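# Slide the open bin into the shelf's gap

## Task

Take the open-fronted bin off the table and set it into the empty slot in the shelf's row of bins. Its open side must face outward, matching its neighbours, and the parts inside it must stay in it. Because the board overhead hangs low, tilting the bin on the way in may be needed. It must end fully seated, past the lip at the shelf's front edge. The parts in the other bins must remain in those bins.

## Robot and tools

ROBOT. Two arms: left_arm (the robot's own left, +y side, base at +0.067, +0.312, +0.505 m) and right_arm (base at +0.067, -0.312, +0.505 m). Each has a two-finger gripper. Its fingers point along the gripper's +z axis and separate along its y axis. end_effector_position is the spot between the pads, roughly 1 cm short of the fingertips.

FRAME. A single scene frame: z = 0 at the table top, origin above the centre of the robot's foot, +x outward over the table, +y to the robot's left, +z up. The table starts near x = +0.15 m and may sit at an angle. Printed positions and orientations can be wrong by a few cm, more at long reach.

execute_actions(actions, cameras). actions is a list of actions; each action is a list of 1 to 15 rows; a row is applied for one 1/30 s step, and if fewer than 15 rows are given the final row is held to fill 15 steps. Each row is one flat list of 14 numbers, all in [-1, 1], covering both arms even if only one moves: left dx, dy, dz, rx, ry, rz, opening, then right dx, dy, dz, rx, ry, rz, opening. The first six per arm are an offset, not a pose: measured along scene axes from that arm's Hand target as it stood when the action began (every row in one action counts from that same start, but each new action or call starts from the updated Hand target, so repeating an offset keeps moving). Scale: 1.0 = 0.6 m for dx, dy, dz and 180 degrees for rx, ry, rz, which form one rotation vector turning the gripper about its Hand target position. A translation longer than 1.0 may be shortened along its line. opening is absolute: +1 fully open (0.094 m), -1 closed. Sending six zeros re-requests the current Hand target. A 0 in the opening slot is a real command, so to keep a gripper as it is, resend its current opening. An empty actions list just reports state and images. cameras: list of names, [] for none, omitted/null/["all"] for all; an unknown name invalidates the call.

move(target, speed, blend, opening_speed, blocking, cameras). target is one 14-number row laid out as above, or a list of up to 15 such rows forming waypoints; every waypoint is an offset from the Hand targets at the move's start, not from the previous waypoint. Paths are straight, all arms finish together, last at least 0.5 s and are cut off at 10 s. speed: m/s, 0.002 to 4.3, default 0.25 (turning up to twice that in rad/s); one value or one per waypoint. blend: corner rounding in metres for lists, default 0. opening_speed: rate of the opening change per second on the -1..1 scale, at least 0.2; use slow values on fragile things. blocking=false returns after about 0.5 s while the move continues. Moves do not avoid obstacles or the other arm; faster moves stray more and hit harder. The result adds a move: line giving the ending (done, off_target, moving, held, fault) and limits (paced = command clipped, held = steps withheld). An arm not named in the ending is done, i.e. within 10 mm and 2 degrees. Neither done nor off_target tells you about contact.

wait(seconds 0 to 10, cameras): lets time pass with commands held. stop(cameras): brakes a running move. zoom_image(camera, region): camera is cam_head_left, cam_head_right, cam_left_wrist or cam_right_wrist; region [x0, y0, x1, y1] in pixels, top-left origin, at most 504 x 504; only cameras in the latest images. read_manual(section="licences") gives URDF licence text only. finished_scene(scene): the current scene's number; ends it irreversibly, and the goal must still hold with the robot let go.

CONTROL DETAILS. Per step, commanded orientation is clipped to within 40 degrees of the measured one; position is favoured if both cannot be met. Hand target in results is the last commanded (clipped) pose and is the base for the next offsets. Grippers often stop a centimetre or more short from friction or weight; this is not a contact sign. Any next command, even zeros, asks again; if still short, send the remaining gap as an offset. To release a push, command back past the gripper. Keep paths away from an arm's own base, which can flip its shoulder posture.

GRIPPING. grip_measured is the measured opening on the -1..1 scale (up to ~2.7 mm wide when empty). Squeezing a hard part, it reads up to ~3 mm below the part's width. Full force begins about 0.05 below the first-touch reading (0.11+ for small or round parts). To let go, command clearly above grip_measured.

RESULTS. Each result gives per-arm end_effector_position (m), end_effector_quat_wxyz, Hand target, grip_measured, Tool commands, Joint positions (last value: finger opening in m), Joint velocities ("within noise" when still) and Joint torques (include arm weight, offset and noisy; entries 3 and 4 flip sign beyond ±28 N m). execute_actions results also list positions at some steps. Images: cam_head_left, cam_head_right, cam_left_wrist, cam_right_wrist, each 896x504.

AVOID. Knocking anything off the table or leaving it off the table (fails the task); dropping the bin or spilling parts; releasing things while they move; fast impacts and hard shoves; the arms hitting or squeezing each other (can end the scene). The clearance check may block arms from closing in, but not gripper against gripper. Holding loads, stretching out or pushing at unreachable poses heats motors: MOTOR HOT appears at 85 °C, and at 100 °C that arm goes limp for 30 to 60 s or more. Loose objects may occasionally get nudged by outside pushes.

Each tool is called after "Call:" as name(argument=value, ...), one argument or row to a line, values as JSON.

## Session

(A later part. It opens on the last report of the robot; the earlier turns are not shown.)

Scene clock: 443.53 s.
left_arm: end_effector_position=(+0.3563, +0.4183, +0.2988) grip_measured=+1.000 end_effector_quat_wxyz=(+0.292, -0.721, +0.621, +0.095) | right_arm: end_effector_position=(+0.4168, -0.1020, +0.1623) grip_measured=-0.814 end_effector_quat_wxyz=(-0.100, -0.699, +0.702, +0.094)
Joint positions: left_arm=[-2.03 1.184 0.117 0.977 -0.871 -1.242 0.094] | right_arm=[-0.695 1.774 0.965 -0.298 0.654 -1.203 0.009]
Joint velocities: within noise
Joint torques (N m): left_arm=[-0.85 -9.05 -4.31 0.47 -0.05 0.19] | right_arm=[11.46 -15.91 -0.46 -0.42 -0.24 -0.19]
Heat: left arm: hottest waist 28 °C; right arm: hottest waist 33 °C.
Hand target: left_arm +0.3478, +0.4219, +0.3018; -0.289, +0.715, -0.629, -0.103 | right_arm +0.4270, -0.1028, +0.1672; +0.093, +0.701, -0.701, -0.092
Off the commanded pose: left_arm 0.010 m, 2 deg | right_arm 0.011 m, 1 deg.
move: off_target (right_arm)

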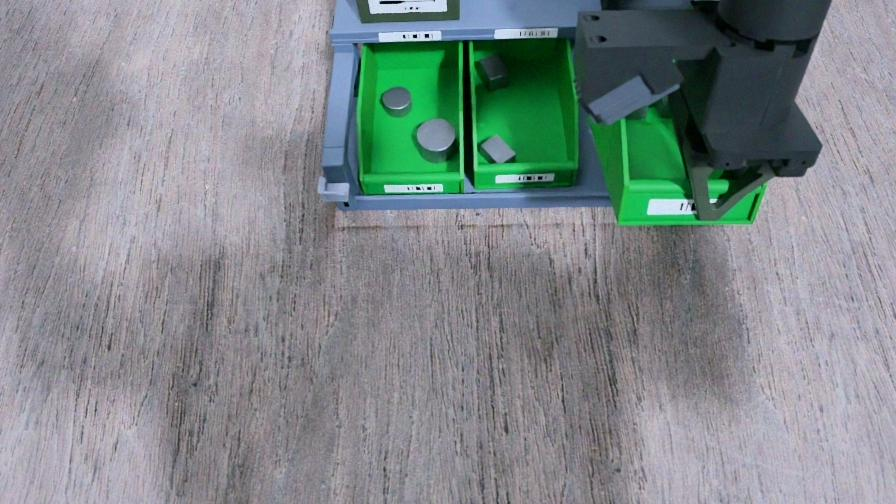

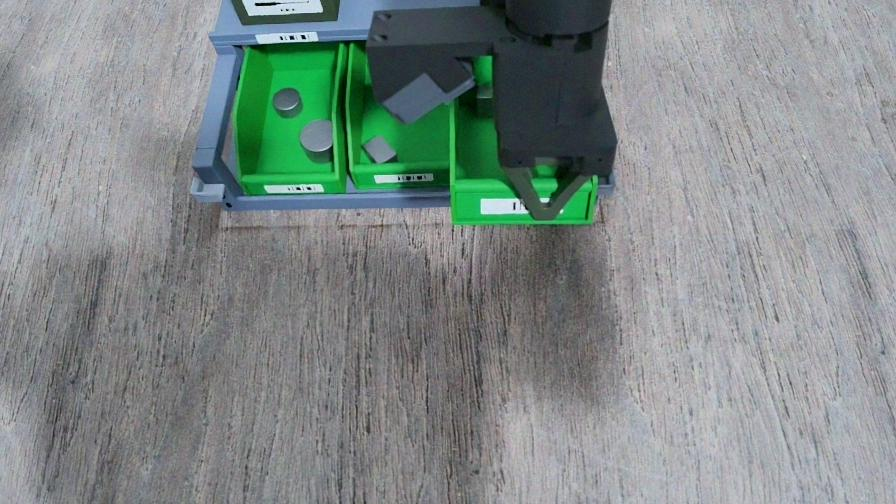

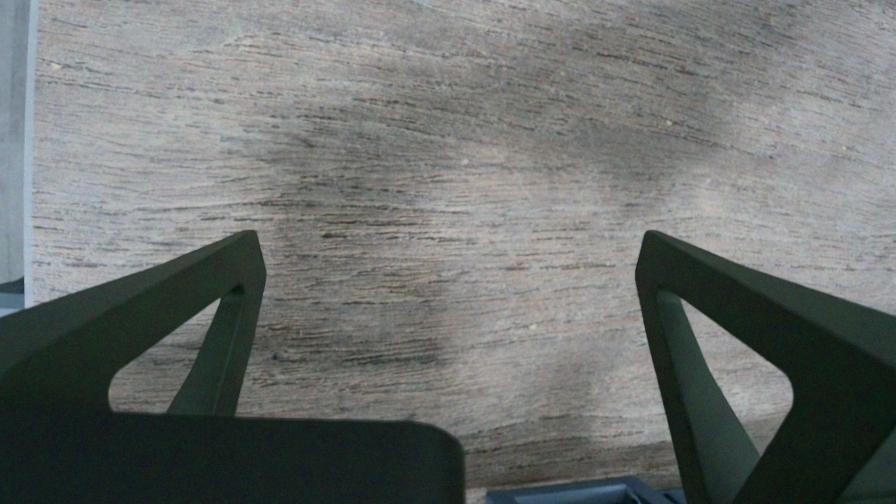

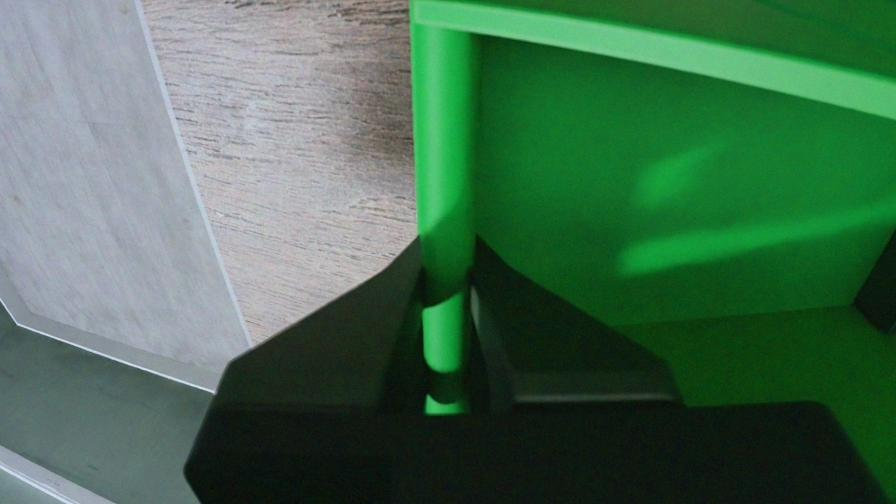

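Call:
move(
  target=[0,0,0,0,0,0,1, -0.115,-0.018,-0.12,0,0,0,-1],
  speed=0.15,
)

Call:
zoom_image(
  camera="cam_head_left",
  region=[450, 0, 810, 360],
)

Call:
zoom_image(
  camera="cam_head_right",
  region=[300, 0, 660, 360],
)

Scene clock: 462.50 s.
left_arm: end_effector_position=(+0.3563, +0.4183, +0.2988) grip_measured=+1.000 end_effector_quat_wxyz=(+0.292, -0.720, +0.622, +0.095) | right_arm: end_effector_position=(+0.3625, -0.1096, +0.0941) grip_measured=-0.815 end_effector_quat_wxyz=(-0.092, -0.697, +0.705, +0.091)
Joint positions: left_arm=[-2.03 1.184 0.117 0.977 -0.871 -1.242 0.094] | right_arm=[-0.793 1.945 0.921 0.001 0.604 -1.315 0.009]
Joint velocities: within noise
Joint torques (N m): left_arm=[-0.85 -9.05 -4.31 0.47 -0.05 0.2] | right_arm=[10.29 -13.57 -3.66 0.35 -0.29 -0.21]
Heat: left arm: hottest waist 28 °C; right arm: hottest waist 33 °C.
Hand target: left_arm +0.3478, +0.4219, +0.3018; -0.289, +0.714, -0.629, -0.104 | right_arm +0.3578, -0.1136, +0.0951; +0.093, +0.701, -0.701, -0.092
Off the commanded pose: left_arm 0.010 m, 2 deg | right_arm 0.006 m, 1 deg.
move: done

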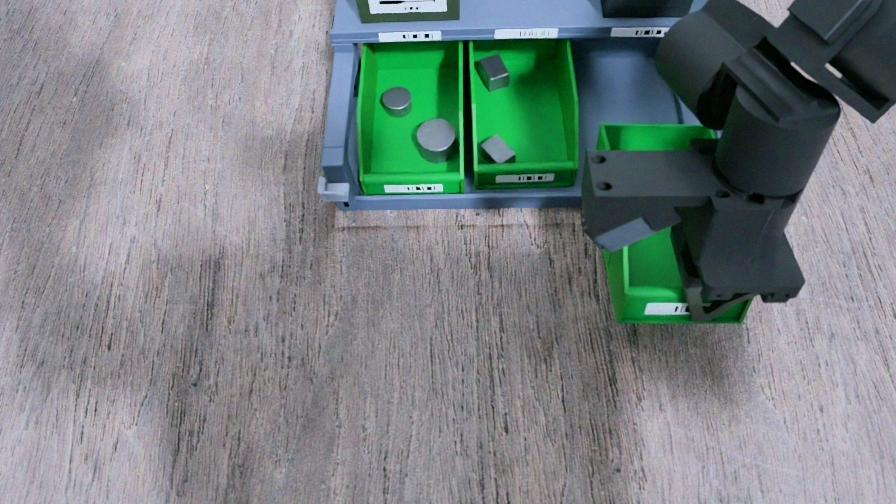

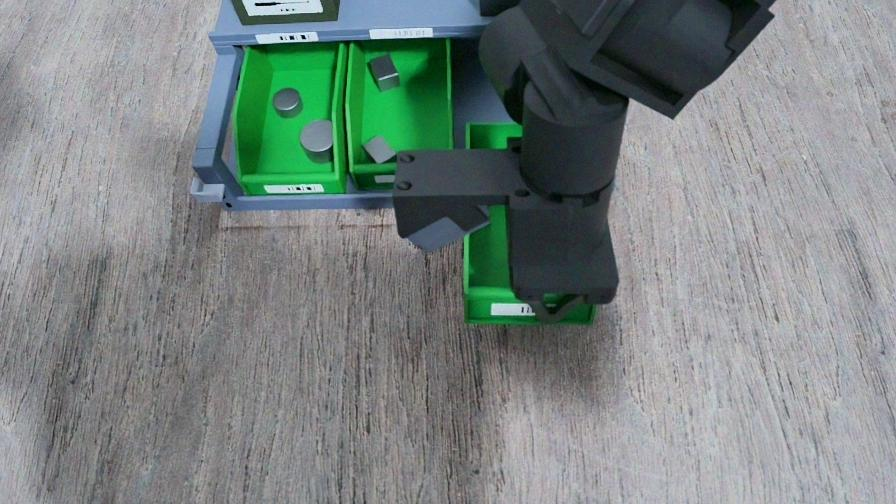

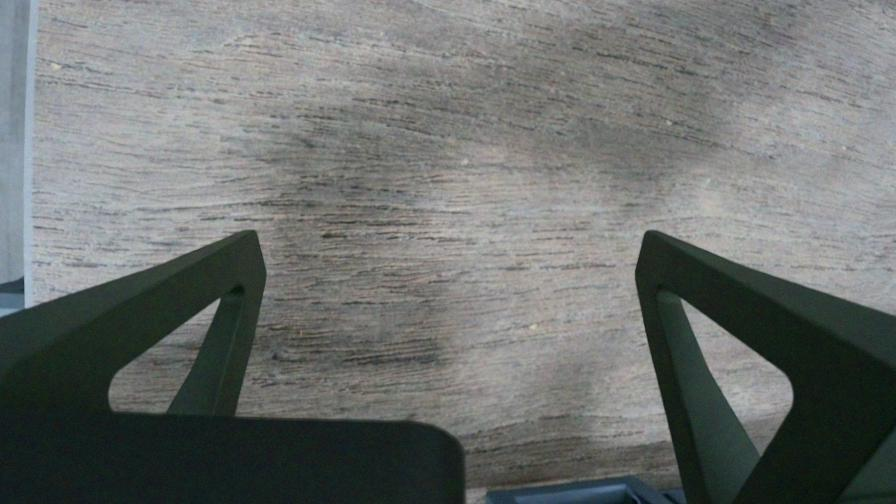

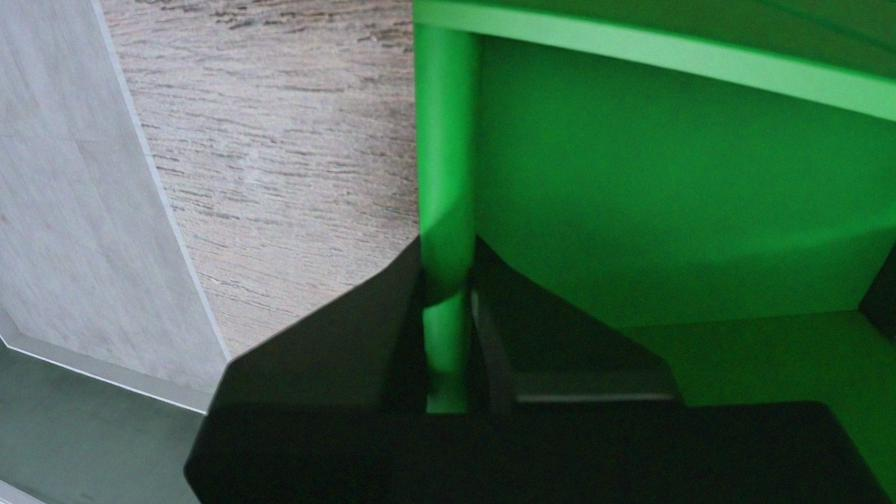

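Scaled by 1.400 from the camera's 896x504 image, which has a finer 1280x720 frame.

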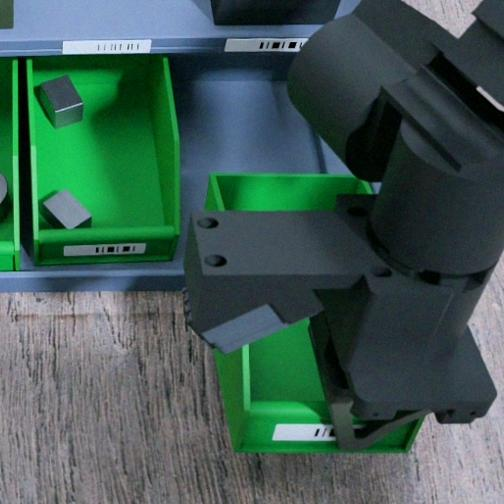

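Scaled by 1.400 from the camera's 896x504 image, which has a finer 1280x720 frame.

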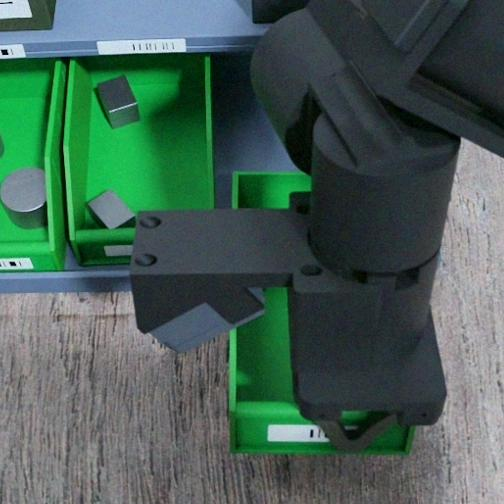

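Call:
zoom_image(
  camera="cam_head_left",
  region=[560, 20, 760, 160],
)

Call:
zoom_image(
  camera="cam_head_right",
  region=[430, 20, 630, 160],
)

Scaled by 2.520 from the camera's 896x504 image, which has a finer 1280x720 frame.

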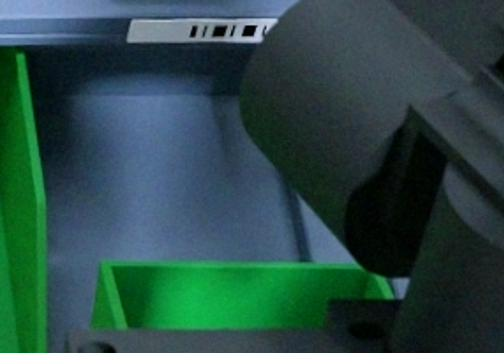

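Scaled by 2.520 from the camera's 896x504 image, which has a finer 1280x720 frame.

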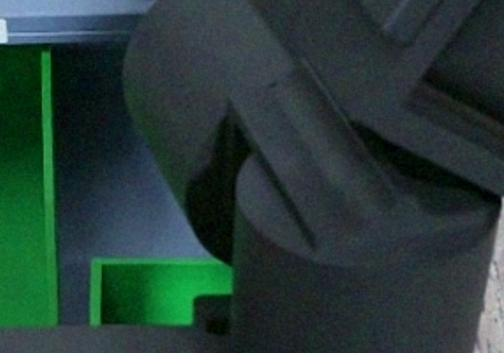

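Call:
move(
  target=[
    [0,0,0,0,0,0,1, 0,0.0077,0.05,0,0,0,-1],
    [0,0,0,0,0,0,1, 0.1367,0.0077,0.0417,0,0,0,-1],
  ],
  speed=0.08,
)

Call:
zoom_image(
  camera="cam_head_left",
  region=[500, 0, 800, 260],
)

Call:
zoom_image(
  camera="cam_head_right",
  region=[370, 0, 670, 260],
)

Scene clock: 543.07 s.
left_arm: end_effector_position=(+0.3563, +0.4183, +0.2988) grip_measured=+1.000 end_effector_quat_wxyz=(+0.292, -0.720, +0.622, +0.095) | right_arm: end_effector_position=(+0.4258, -0.1151, +0.1100) grip_measured=-0.815 end_effector_quat_wxyz=(-0.107, -0.702, +0.698, +0.094)
Joint positions: left_arm=[-2.03 1.184 0.117 0.977 -0.871 -1.242 0.094] | right_arm=[-0.785 1.862 1.043 -0.245 0.618 -1.301 0.009]
Joint velocities: within noise
Joint torques (N m): left_arm=[-0.79 -9.17 -4.31 0.49 -0.05 0.2] | right_arm=[12.69 -17.14 -0.88 -0.46 -0.25 -0.02]
Heat: left arm: hottest waist 28 °C; right arm: hottest waist 32 °C.
Hand target: left_arm +0.3478, +0.4219, +0.3018; -0.289, +0.714, -0.629, -0.104 | right_arm +0.4398, -0.1092, +0.1201; +0.093, +0.701, -0.701, -0.092
Off the commanded pose: left_arm 0.010 m, 2 deg | right_arm 0.018 m, 2 deg.
move: off_target (right_arm)

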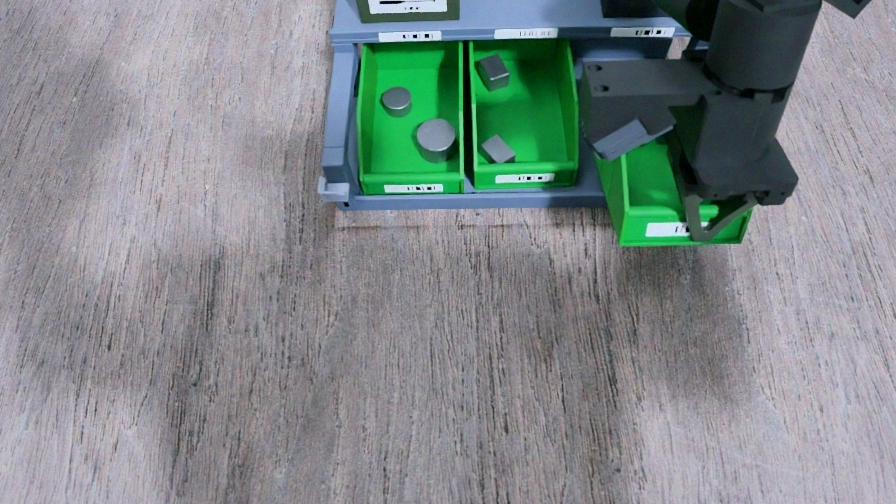

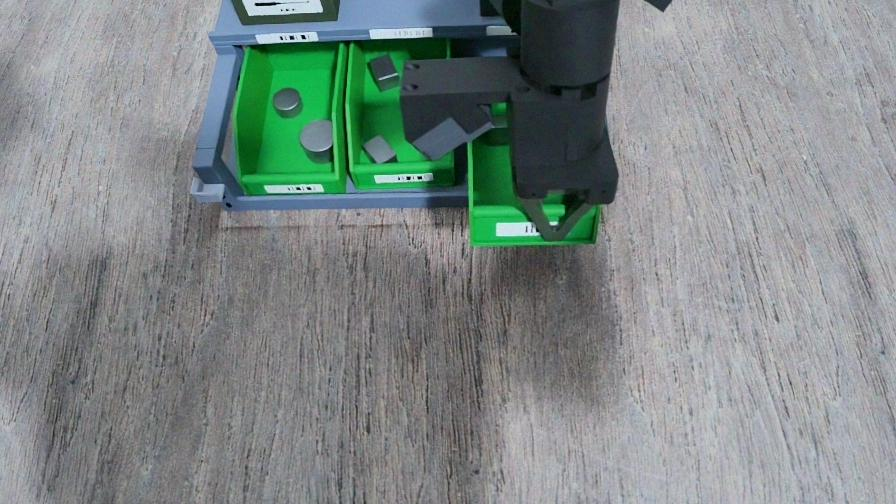

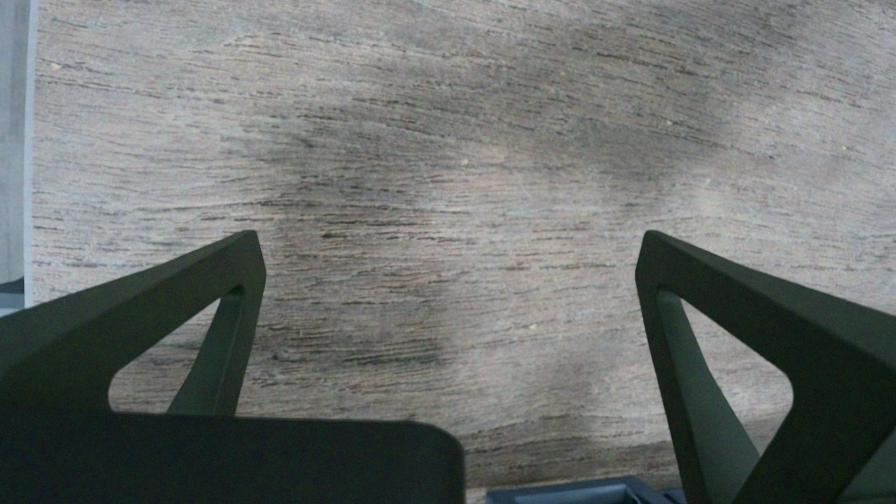

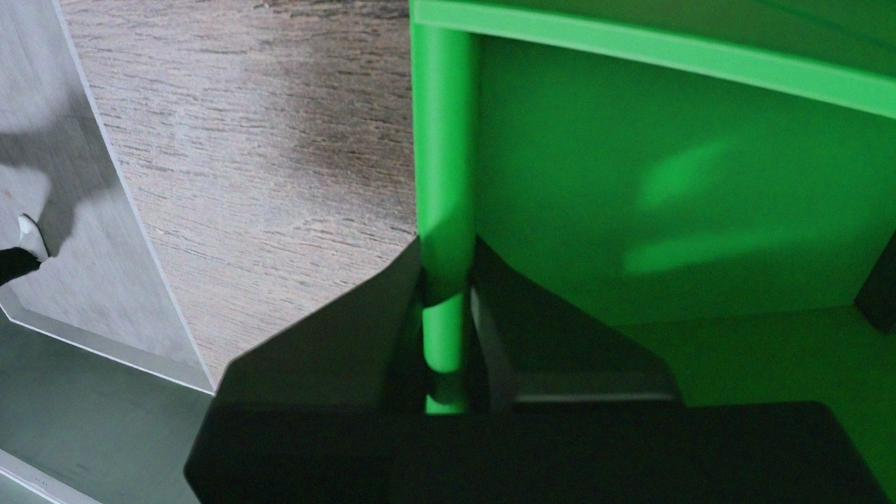

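Scaled by 1.680 from the camera's 896x504 image, which has a finer 1280x720 frame.

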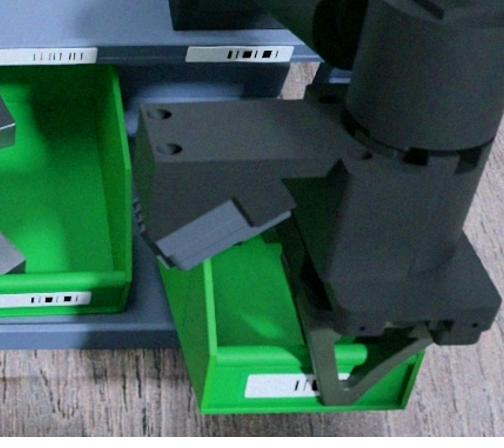

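Scaled by 1.680 from the camera's 896x504 image, which has a finer 1280x720 frame.

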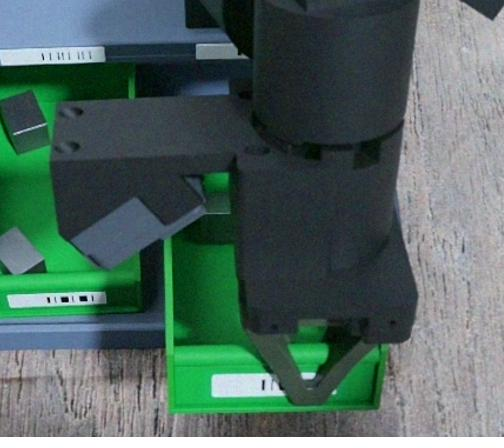

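Call:
move(
  target=[0,0,0,0,0,0,1, 0,0.0155,0.008,0,0,0,-1],
  speed=0.08,
  cameras=["cam_head_left","cam_head_right"],
)

Call:
zoom_image(
  camera="cam_head_left",
  region=[560, 60, 760, 260],
)

Call:
zoom_image(
  camera="cam_head_right",
  region=[430, 60, 630, 260],
)

Scene clock: 549.43 s.
left_arm: end_effector_position=(+0.3563, +0.4183, +0.2988) grip_measured=+1.000 end_effector_quat_wxyz=(+0.292, -0.720, +0.622, +0.095) | right_arm: end_effector_position=(+0.4276, -0.1140, +0.1113) grip_measured=-0.815 end_effector_quat_wxyz=(-0.109, -0.701, +0.699, +0.094)
Joint positions: left_arm=[-2.03 1.184 0.117 0.977 -0.871 -1.242 0.094] | right_arm=[-0.782 1.862 1.05 -0.259 0.623 -1.292 0.009]
Joint velocities: within noise
Joint torques (N m): left_arm=[-0.73 -9.11 -4.33 0.46 -0.05 0.2] | right_arm=[13.98 -16.67 -0.79 -0.42 -0.02 0.12]
Heat: left arm: hottest waist 28 °C; right arm: hottest waist 32 °C.
Hand target: left_arm +0.3478, +0.4219, +0.3018; -0.289, +0.714, -0.629, -0.104 | right_arm +0.4399, -0.0998, +0.1249; +0.093, +0.701, -0.701, -0.092
Off the commanded pose: left_arm 0.010 m, 2 deg | right_arm 0.023 m, 2 deg.
move: off_target (right_arm)
Images, in order (width x height): cam_head_left 896x504, cam_head_right 896x504.

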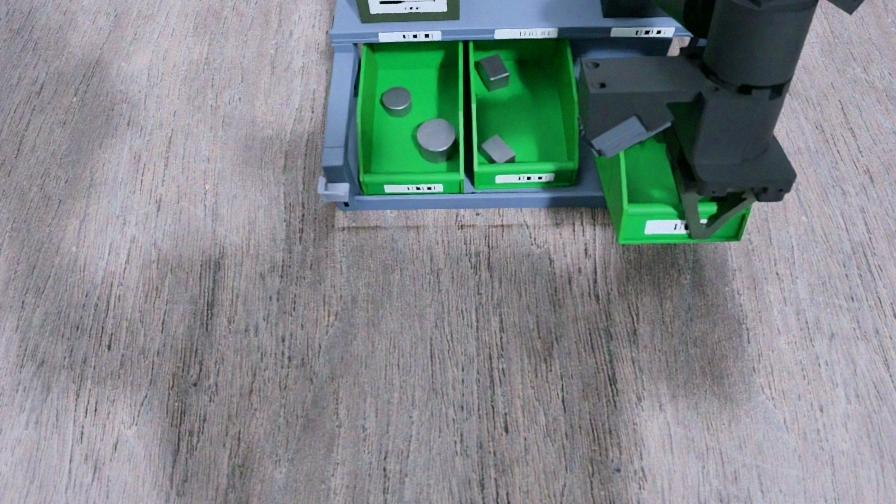

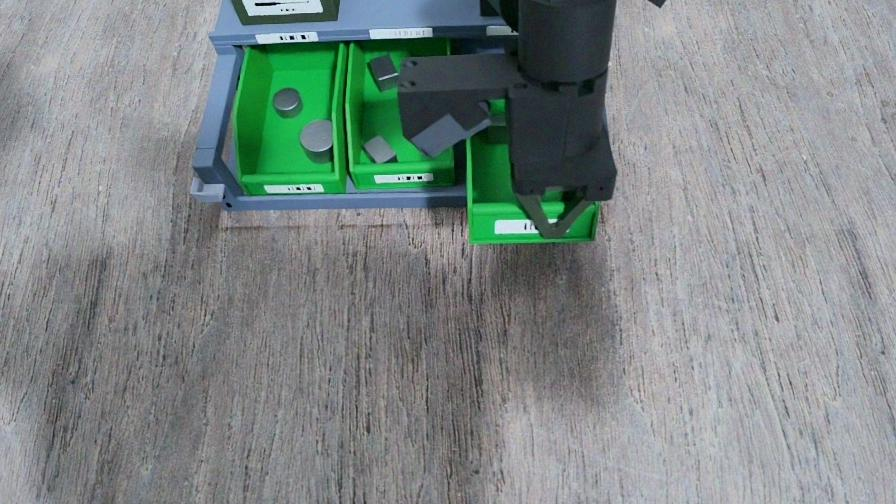

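Scaled by 2.520 from the camera's 896x504 image, which has a finer 1280x720 frame.

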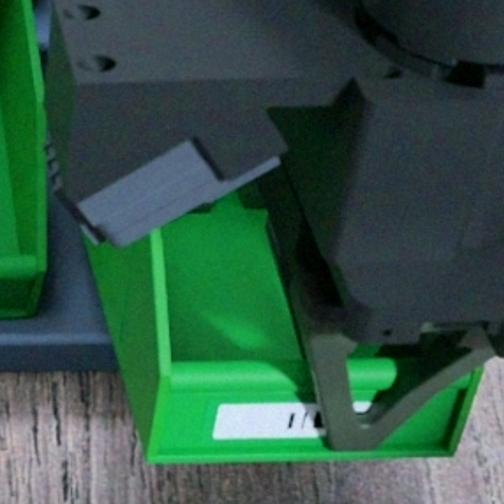

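Scaled by 2.520 from the camera's 896x504 image, which has a finer 1280x720 frame.

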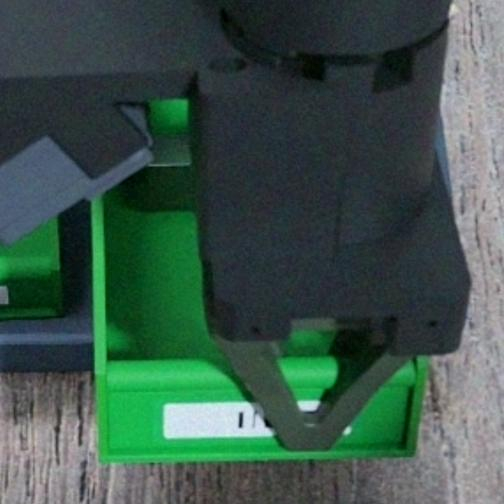

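Call:
move(
  target=[0,0,0,0,0,0,1, 0.02,0.02,-0.03,0,0,0,-1],
  speed=0.08,
  cameras=["cam_head_left","cam_head_right"],
)

Call:
zoom_image(
  camera="cam_head_left",
  region=[560, 30, 760, 230],
)

Call:
zoom_image(
  camera="cam_head_right",
  region=[430, 30, 630, 230],
)

Scene clock: 559.23 s.
left_arm: end_effector_position=(+0.3563, +0.4183, +0.2988) grip_measured=+1.000 end_effector_quat_wxyz=(+0.292, -0.720, +0.622, +0.095) | right_arm: end_effector_position=(+0.4457, -0.1023, +0.0975) grip_measured=-0.815 end_effector_quat_wxyz=(-0.105, -0.698, +0.703, +0.091)
Joint positions: left_arm=[-2.03 1.184 0.117 0.977 -0.871 -1.242 0.094] | right_arm=[-0.782 1.903 1.124 -0.278 0.623 -1.291 0.009]
Joint velocities: within noise
Joint torques (N m): left_arm=[-0.85 -9.17 -4.31 0.46 -0.05 0.2] | right_arm=[14.1 -15.85 -0.42 -0.38 -0.13 0.03]
Heat: left arm: hottest waist 28 °C; right arm: hottest waist 32 °C.
Hand target: left_arm +0.3478, +0.4219, +0.3018; -0.289, +0.714, -0.629, -0.104 | right_arm +0.4520, -0.0879, +0.1069; +0.093, +0.701, -0.701, -0.092
Off the commanded pose: left_arm 0.010 m, 2 deg | right_arm 0.018 m, 1 deg.
move: off_target (right_arm)
Images, in order (width x height): cam_head_left 896x504, cam_head_right 896x504.

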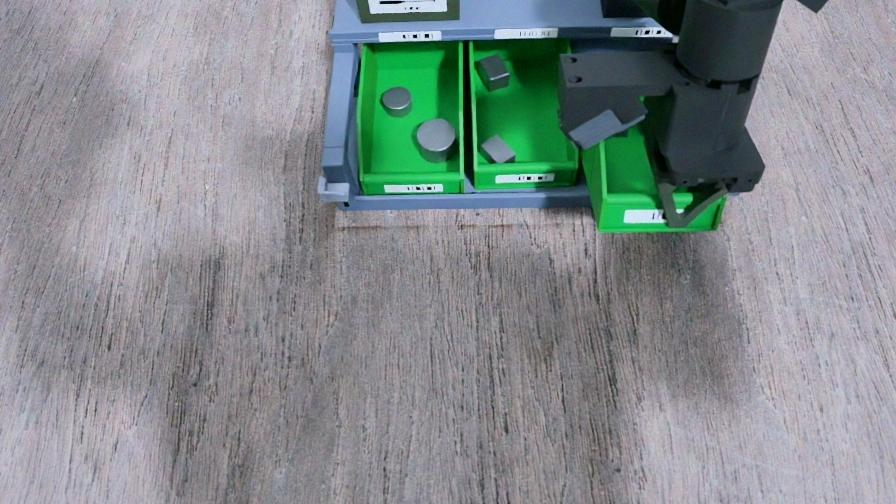

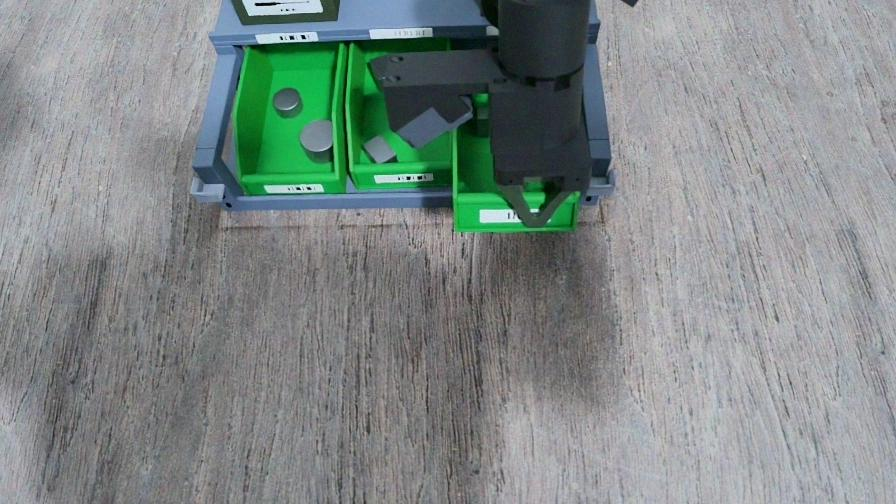

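Scaled by 2.520 from the camera's 896x504 image, which has a finer 1280x720 frame.

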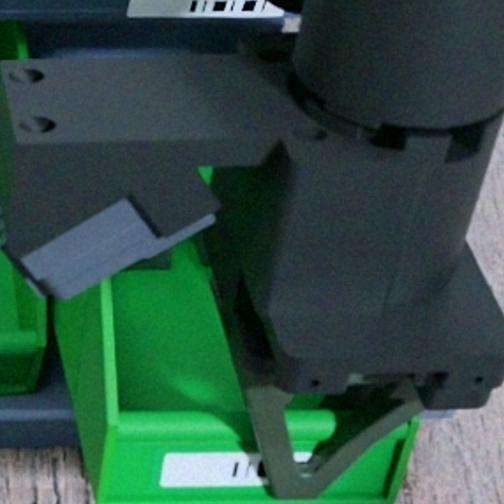

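Scaled by 2.520 from the camera's 896x504 image, which has a finer 1280x720 frame.

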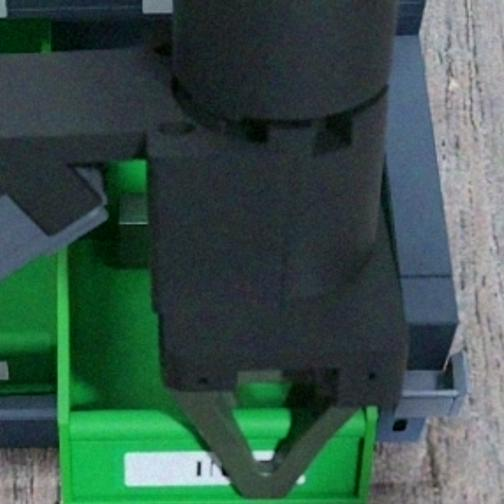

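Call:
move(
  target=[0,0,0,0,0,0,1, 0.005,-0.002,-0.03,0,0,0,-1],
  speed=0.06,
  cameras=["cam_head_left","cam_head_right"],
)

Scene clock: 565.00 s.
left_arm: end_effector_position=(+0.3563, +0.4183, +0.2988) grip_measured=+1.000 end_effector_quat_wxyz=(+0.292, -0.720, +0.622, +0.095) | right_arm: end_effector_position=(+0.4483, -0.0938, +0.0880) grip_measured=-0.815 end_effector_quat_wxyz=(-0.102, -0.697, +0.703, +0.093)
Joint positions: left_arm=[-2.03 1.184 0.117 0.977 -0.871 -1.242 0.094] | right_arm=[-0.782 1.934 1.157 -0.278 0.616 -1.291 0.009]
Joint velocities: within noise
Joint torques (N m): left_arm=[-0.79 -9.11 -4.3 0.46 -0.05 0.2] | right_arm=[12.63 -15.68 -0.39 0.2 -0.32 -0.21]
Heat: left arm: hottest waist 28 °C; right arm: hottest waist 32 °C.
Hand target: left_arm +0.3478, +0.4219, +0.3018; -0.289, +0.714, -0.629, -0.104 | right_arm +0.4550, -0.0890, +0.0889; +0.093, +0.701, -0.701, -0.092
Off the commanded pose: left_arm 0.010 m, 2 deg | right_arm 0.008 m, 1 deg.
move: done
Images, in order (width x height): cam_head_left 896x504, cam_head_right 896x504.

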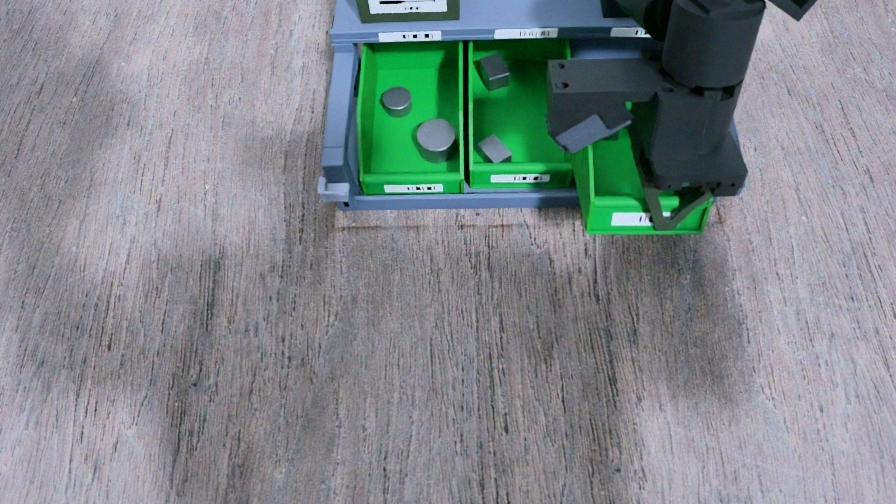

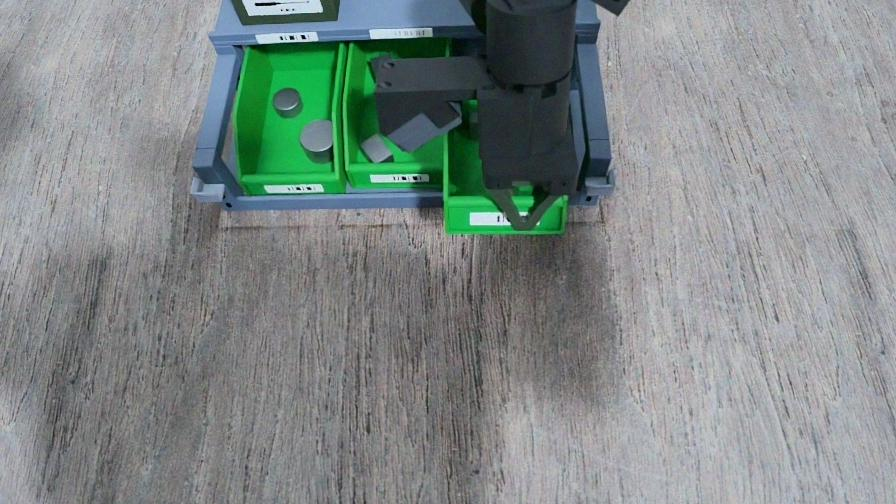

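Call:
move(
  target=[0,0,0,0,0,0,1, 0.03,-0.027,-0.008,0,0,0,-1],
  speed=0.06,
)

Call:
zoom_image(
  camera="cam_head_left",
  region=[560, 0, 760, 230],
)

Call:
zoom_image(
  camera="cam_head_right",
  region=[430, 0, 630, 230],
)

Scene clock: 573.13 s.
left_arm: end_effector_position=(+0.3563, +0.4183, +0.2988) grip_measured=+1.000 end_effector_quat_wxyz=(+0.292, -0.720, +0.622, +0.095) | right_arm: end_effector_position=(+0.4595, -0.0975, +0.0827) grip_measured=-0.815 end_effector_quat_wxyz=(-0.098, -0.699, +0.702, +0.095)
Joint positions: left_arm=[-2.03 1.184 0.117 0.977 -0.871 -1.242 0.094] | right_arm=[-0.796 1.933 1.18 -0.286 0.602 -1.317 0.009]
Joint velocities: within noise
Joint torques (N m): left_arm=[-0.79 -9.11 -4.3 0.49 -0.05 0.2] | right_arm=[11.11 -17.61 -0.23 -0.4 -0.39 -0.28]
Heat: left arm: hottest waist 28 °C; right arm: hottest waist 32 °C.
Hand target: left_arm +0.3478, +0.4219, +0.3018; -0.289, +0.714, -0.629, -0.104 | right_arm +0.4731, -0.1051, +0.0842; +0.093, +0.701, -0.701, -0.092
Off the commanded pose: left_arm 0.010 m, 2 deg | right_arm 0.016 m, 1 deg.
move: off_target (right_arm)

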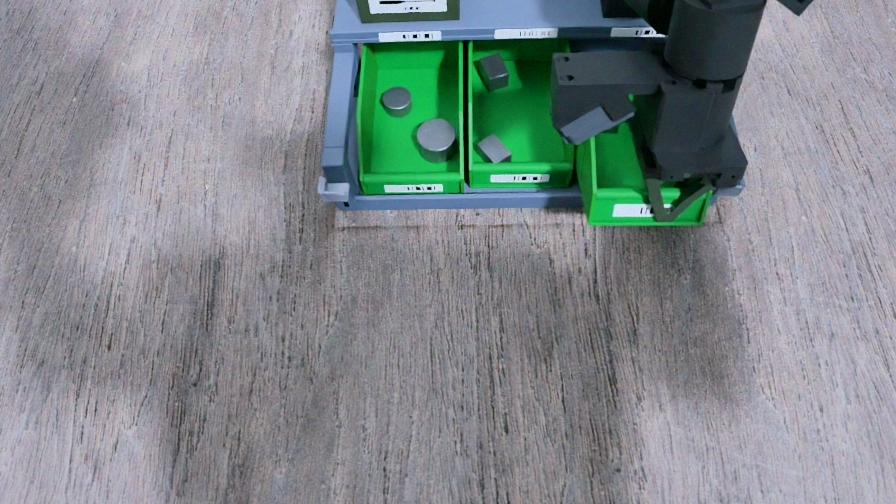

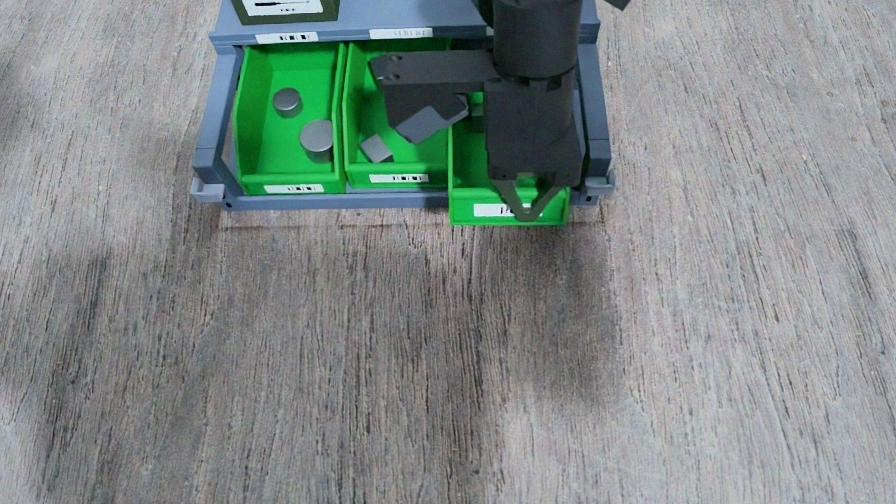

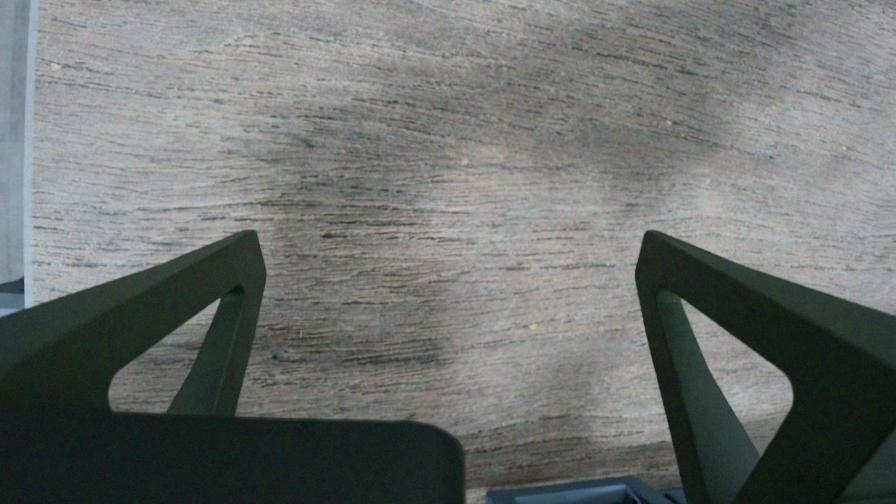

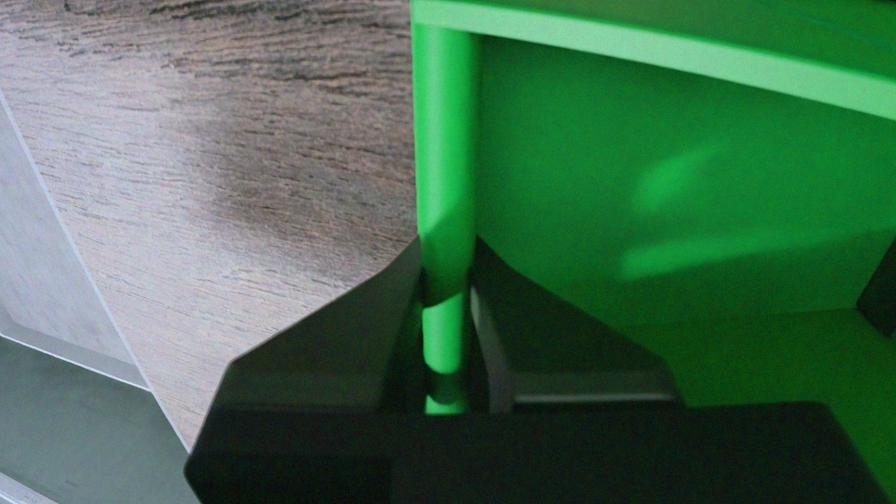

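Scaled by 2.191 from the camera's 896x504 image, which has a finer 1280x720 frame.

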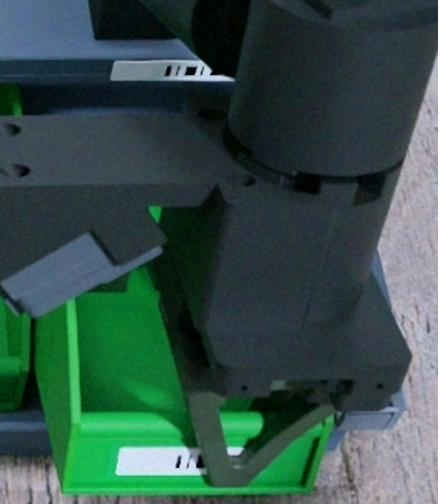

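Scaled by 2.191 from the camera's 896x504 image, which has a finer 1280x720 frame.

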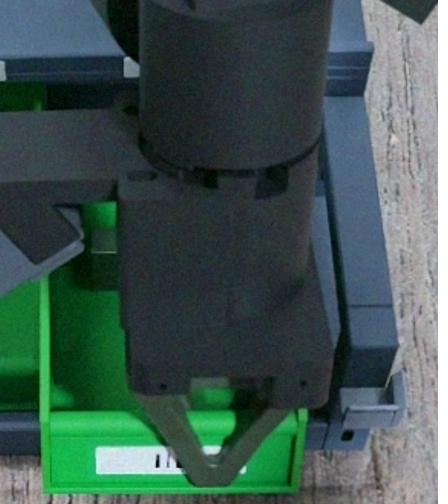

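Call:
move(
  target=[0,0,0,0,0,0,1, 0.05,-0.01,0.004,0,0,0,-1],
  speed=0.06,
)

Call:
zoom_image(
  camera="cam_head_left",
  region=[560, 0, 760, 230],
)

Call:
zoom_image(
  camera="cam_head_right",
  region=[430, 0, 630, 230],
)

Scene clock: 583.13 s.
left_arm: end_effector_position=(+0.3563, +0.4183, +0.2988) grip_measured=+1.000 end_effector_quat_wxyz=(+0.292, -0.720, +0.622, +0.095) | right_arm: end_effector_position=(+0.4901, -0.1031, +0.0835) grip_measured=-0.815 end_effector_quat_wxyz=(-0.097, -0.701, +0.700, +0.096)
Joint positions: left_arm=[-2.03 1.184 0.117 0.977 -0.871 -1.242 0.094] | right_arm=[-0.806 1.919 1.246 -0.36 0.596 -1.333 0.009]
Joint velocities: within noise
Joint torques (N m): left_arm=[-0.73 -9.11 -4.31 0.46 -0.05 0.2] | right_arm=[11.46 -18.61 0.18 -0.54 -0.32 -0.21]
Heat: left arm: hottest waist 28 °C; right arm: hottest waist 32 °C.
Hand target: left_arm +0.3478, +0.4219, +0.3018; -0.289, +0.714, -0.629, -0.104 | right_arm +0.5031, -0.1112, +0.0865; +0.093, +0.701, -0.701, -0.092
Off the commanded pose: left_arm 0.010 m, 2 deg | right_arm 0.016 m, 1 deg.
move: off_target (right_arm)

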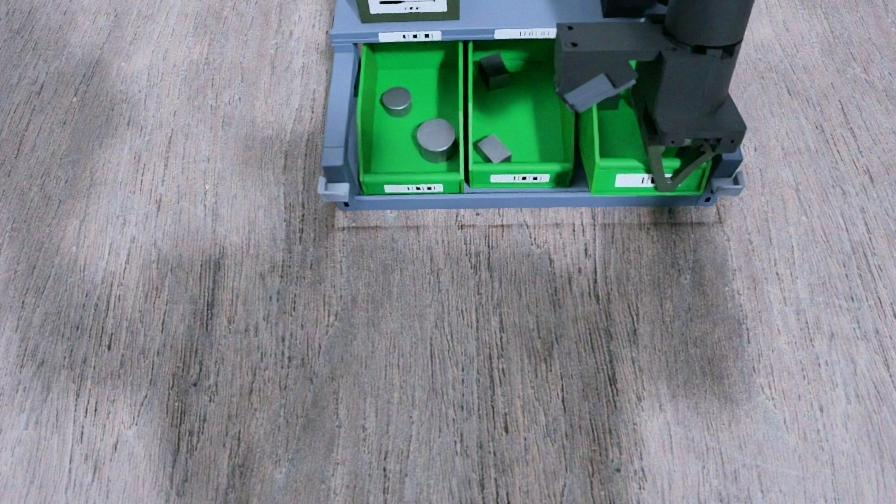

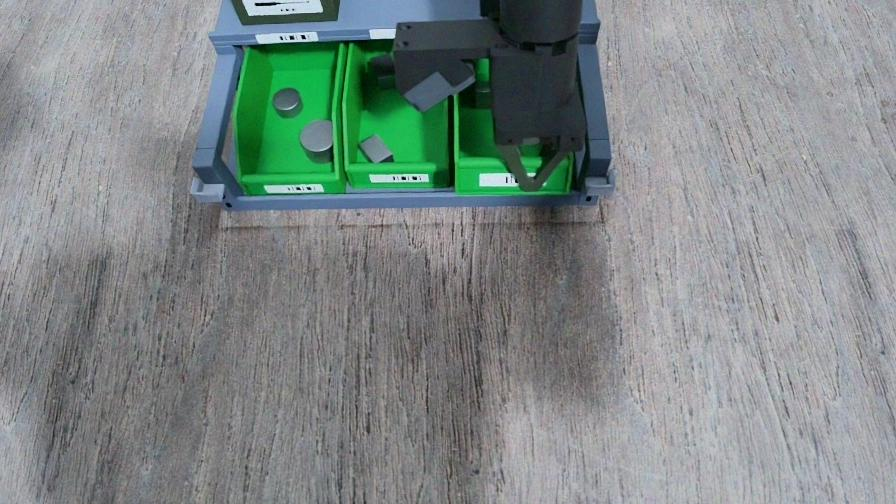

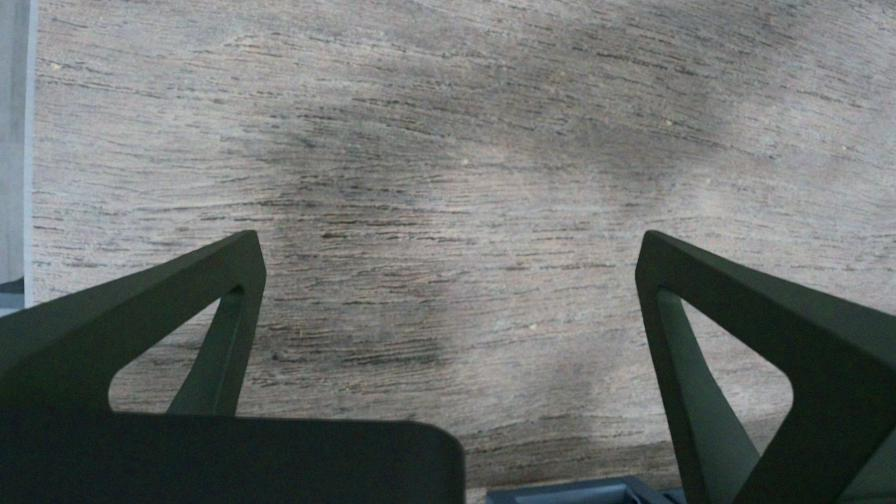

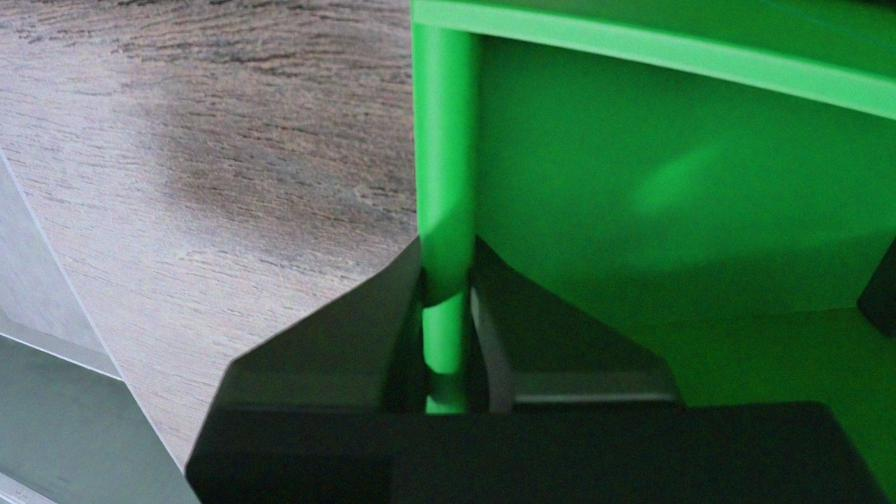

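Scaled by 2.191 from the camera's 896x504 image, which has a finer 1280x720 frame.

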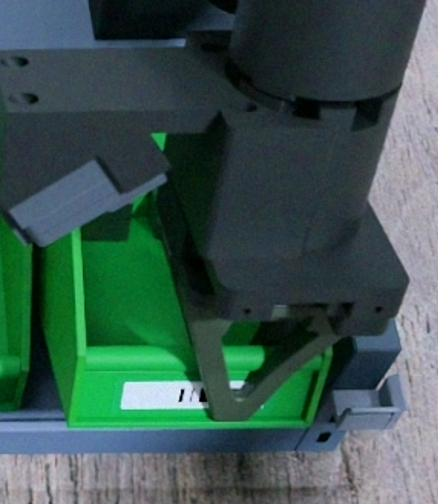

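Scaled by 2.191 from the camera's 896x504 image, which has a finer 1280x720 frame.

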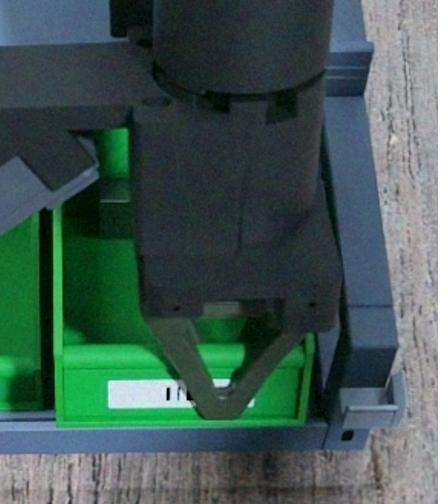

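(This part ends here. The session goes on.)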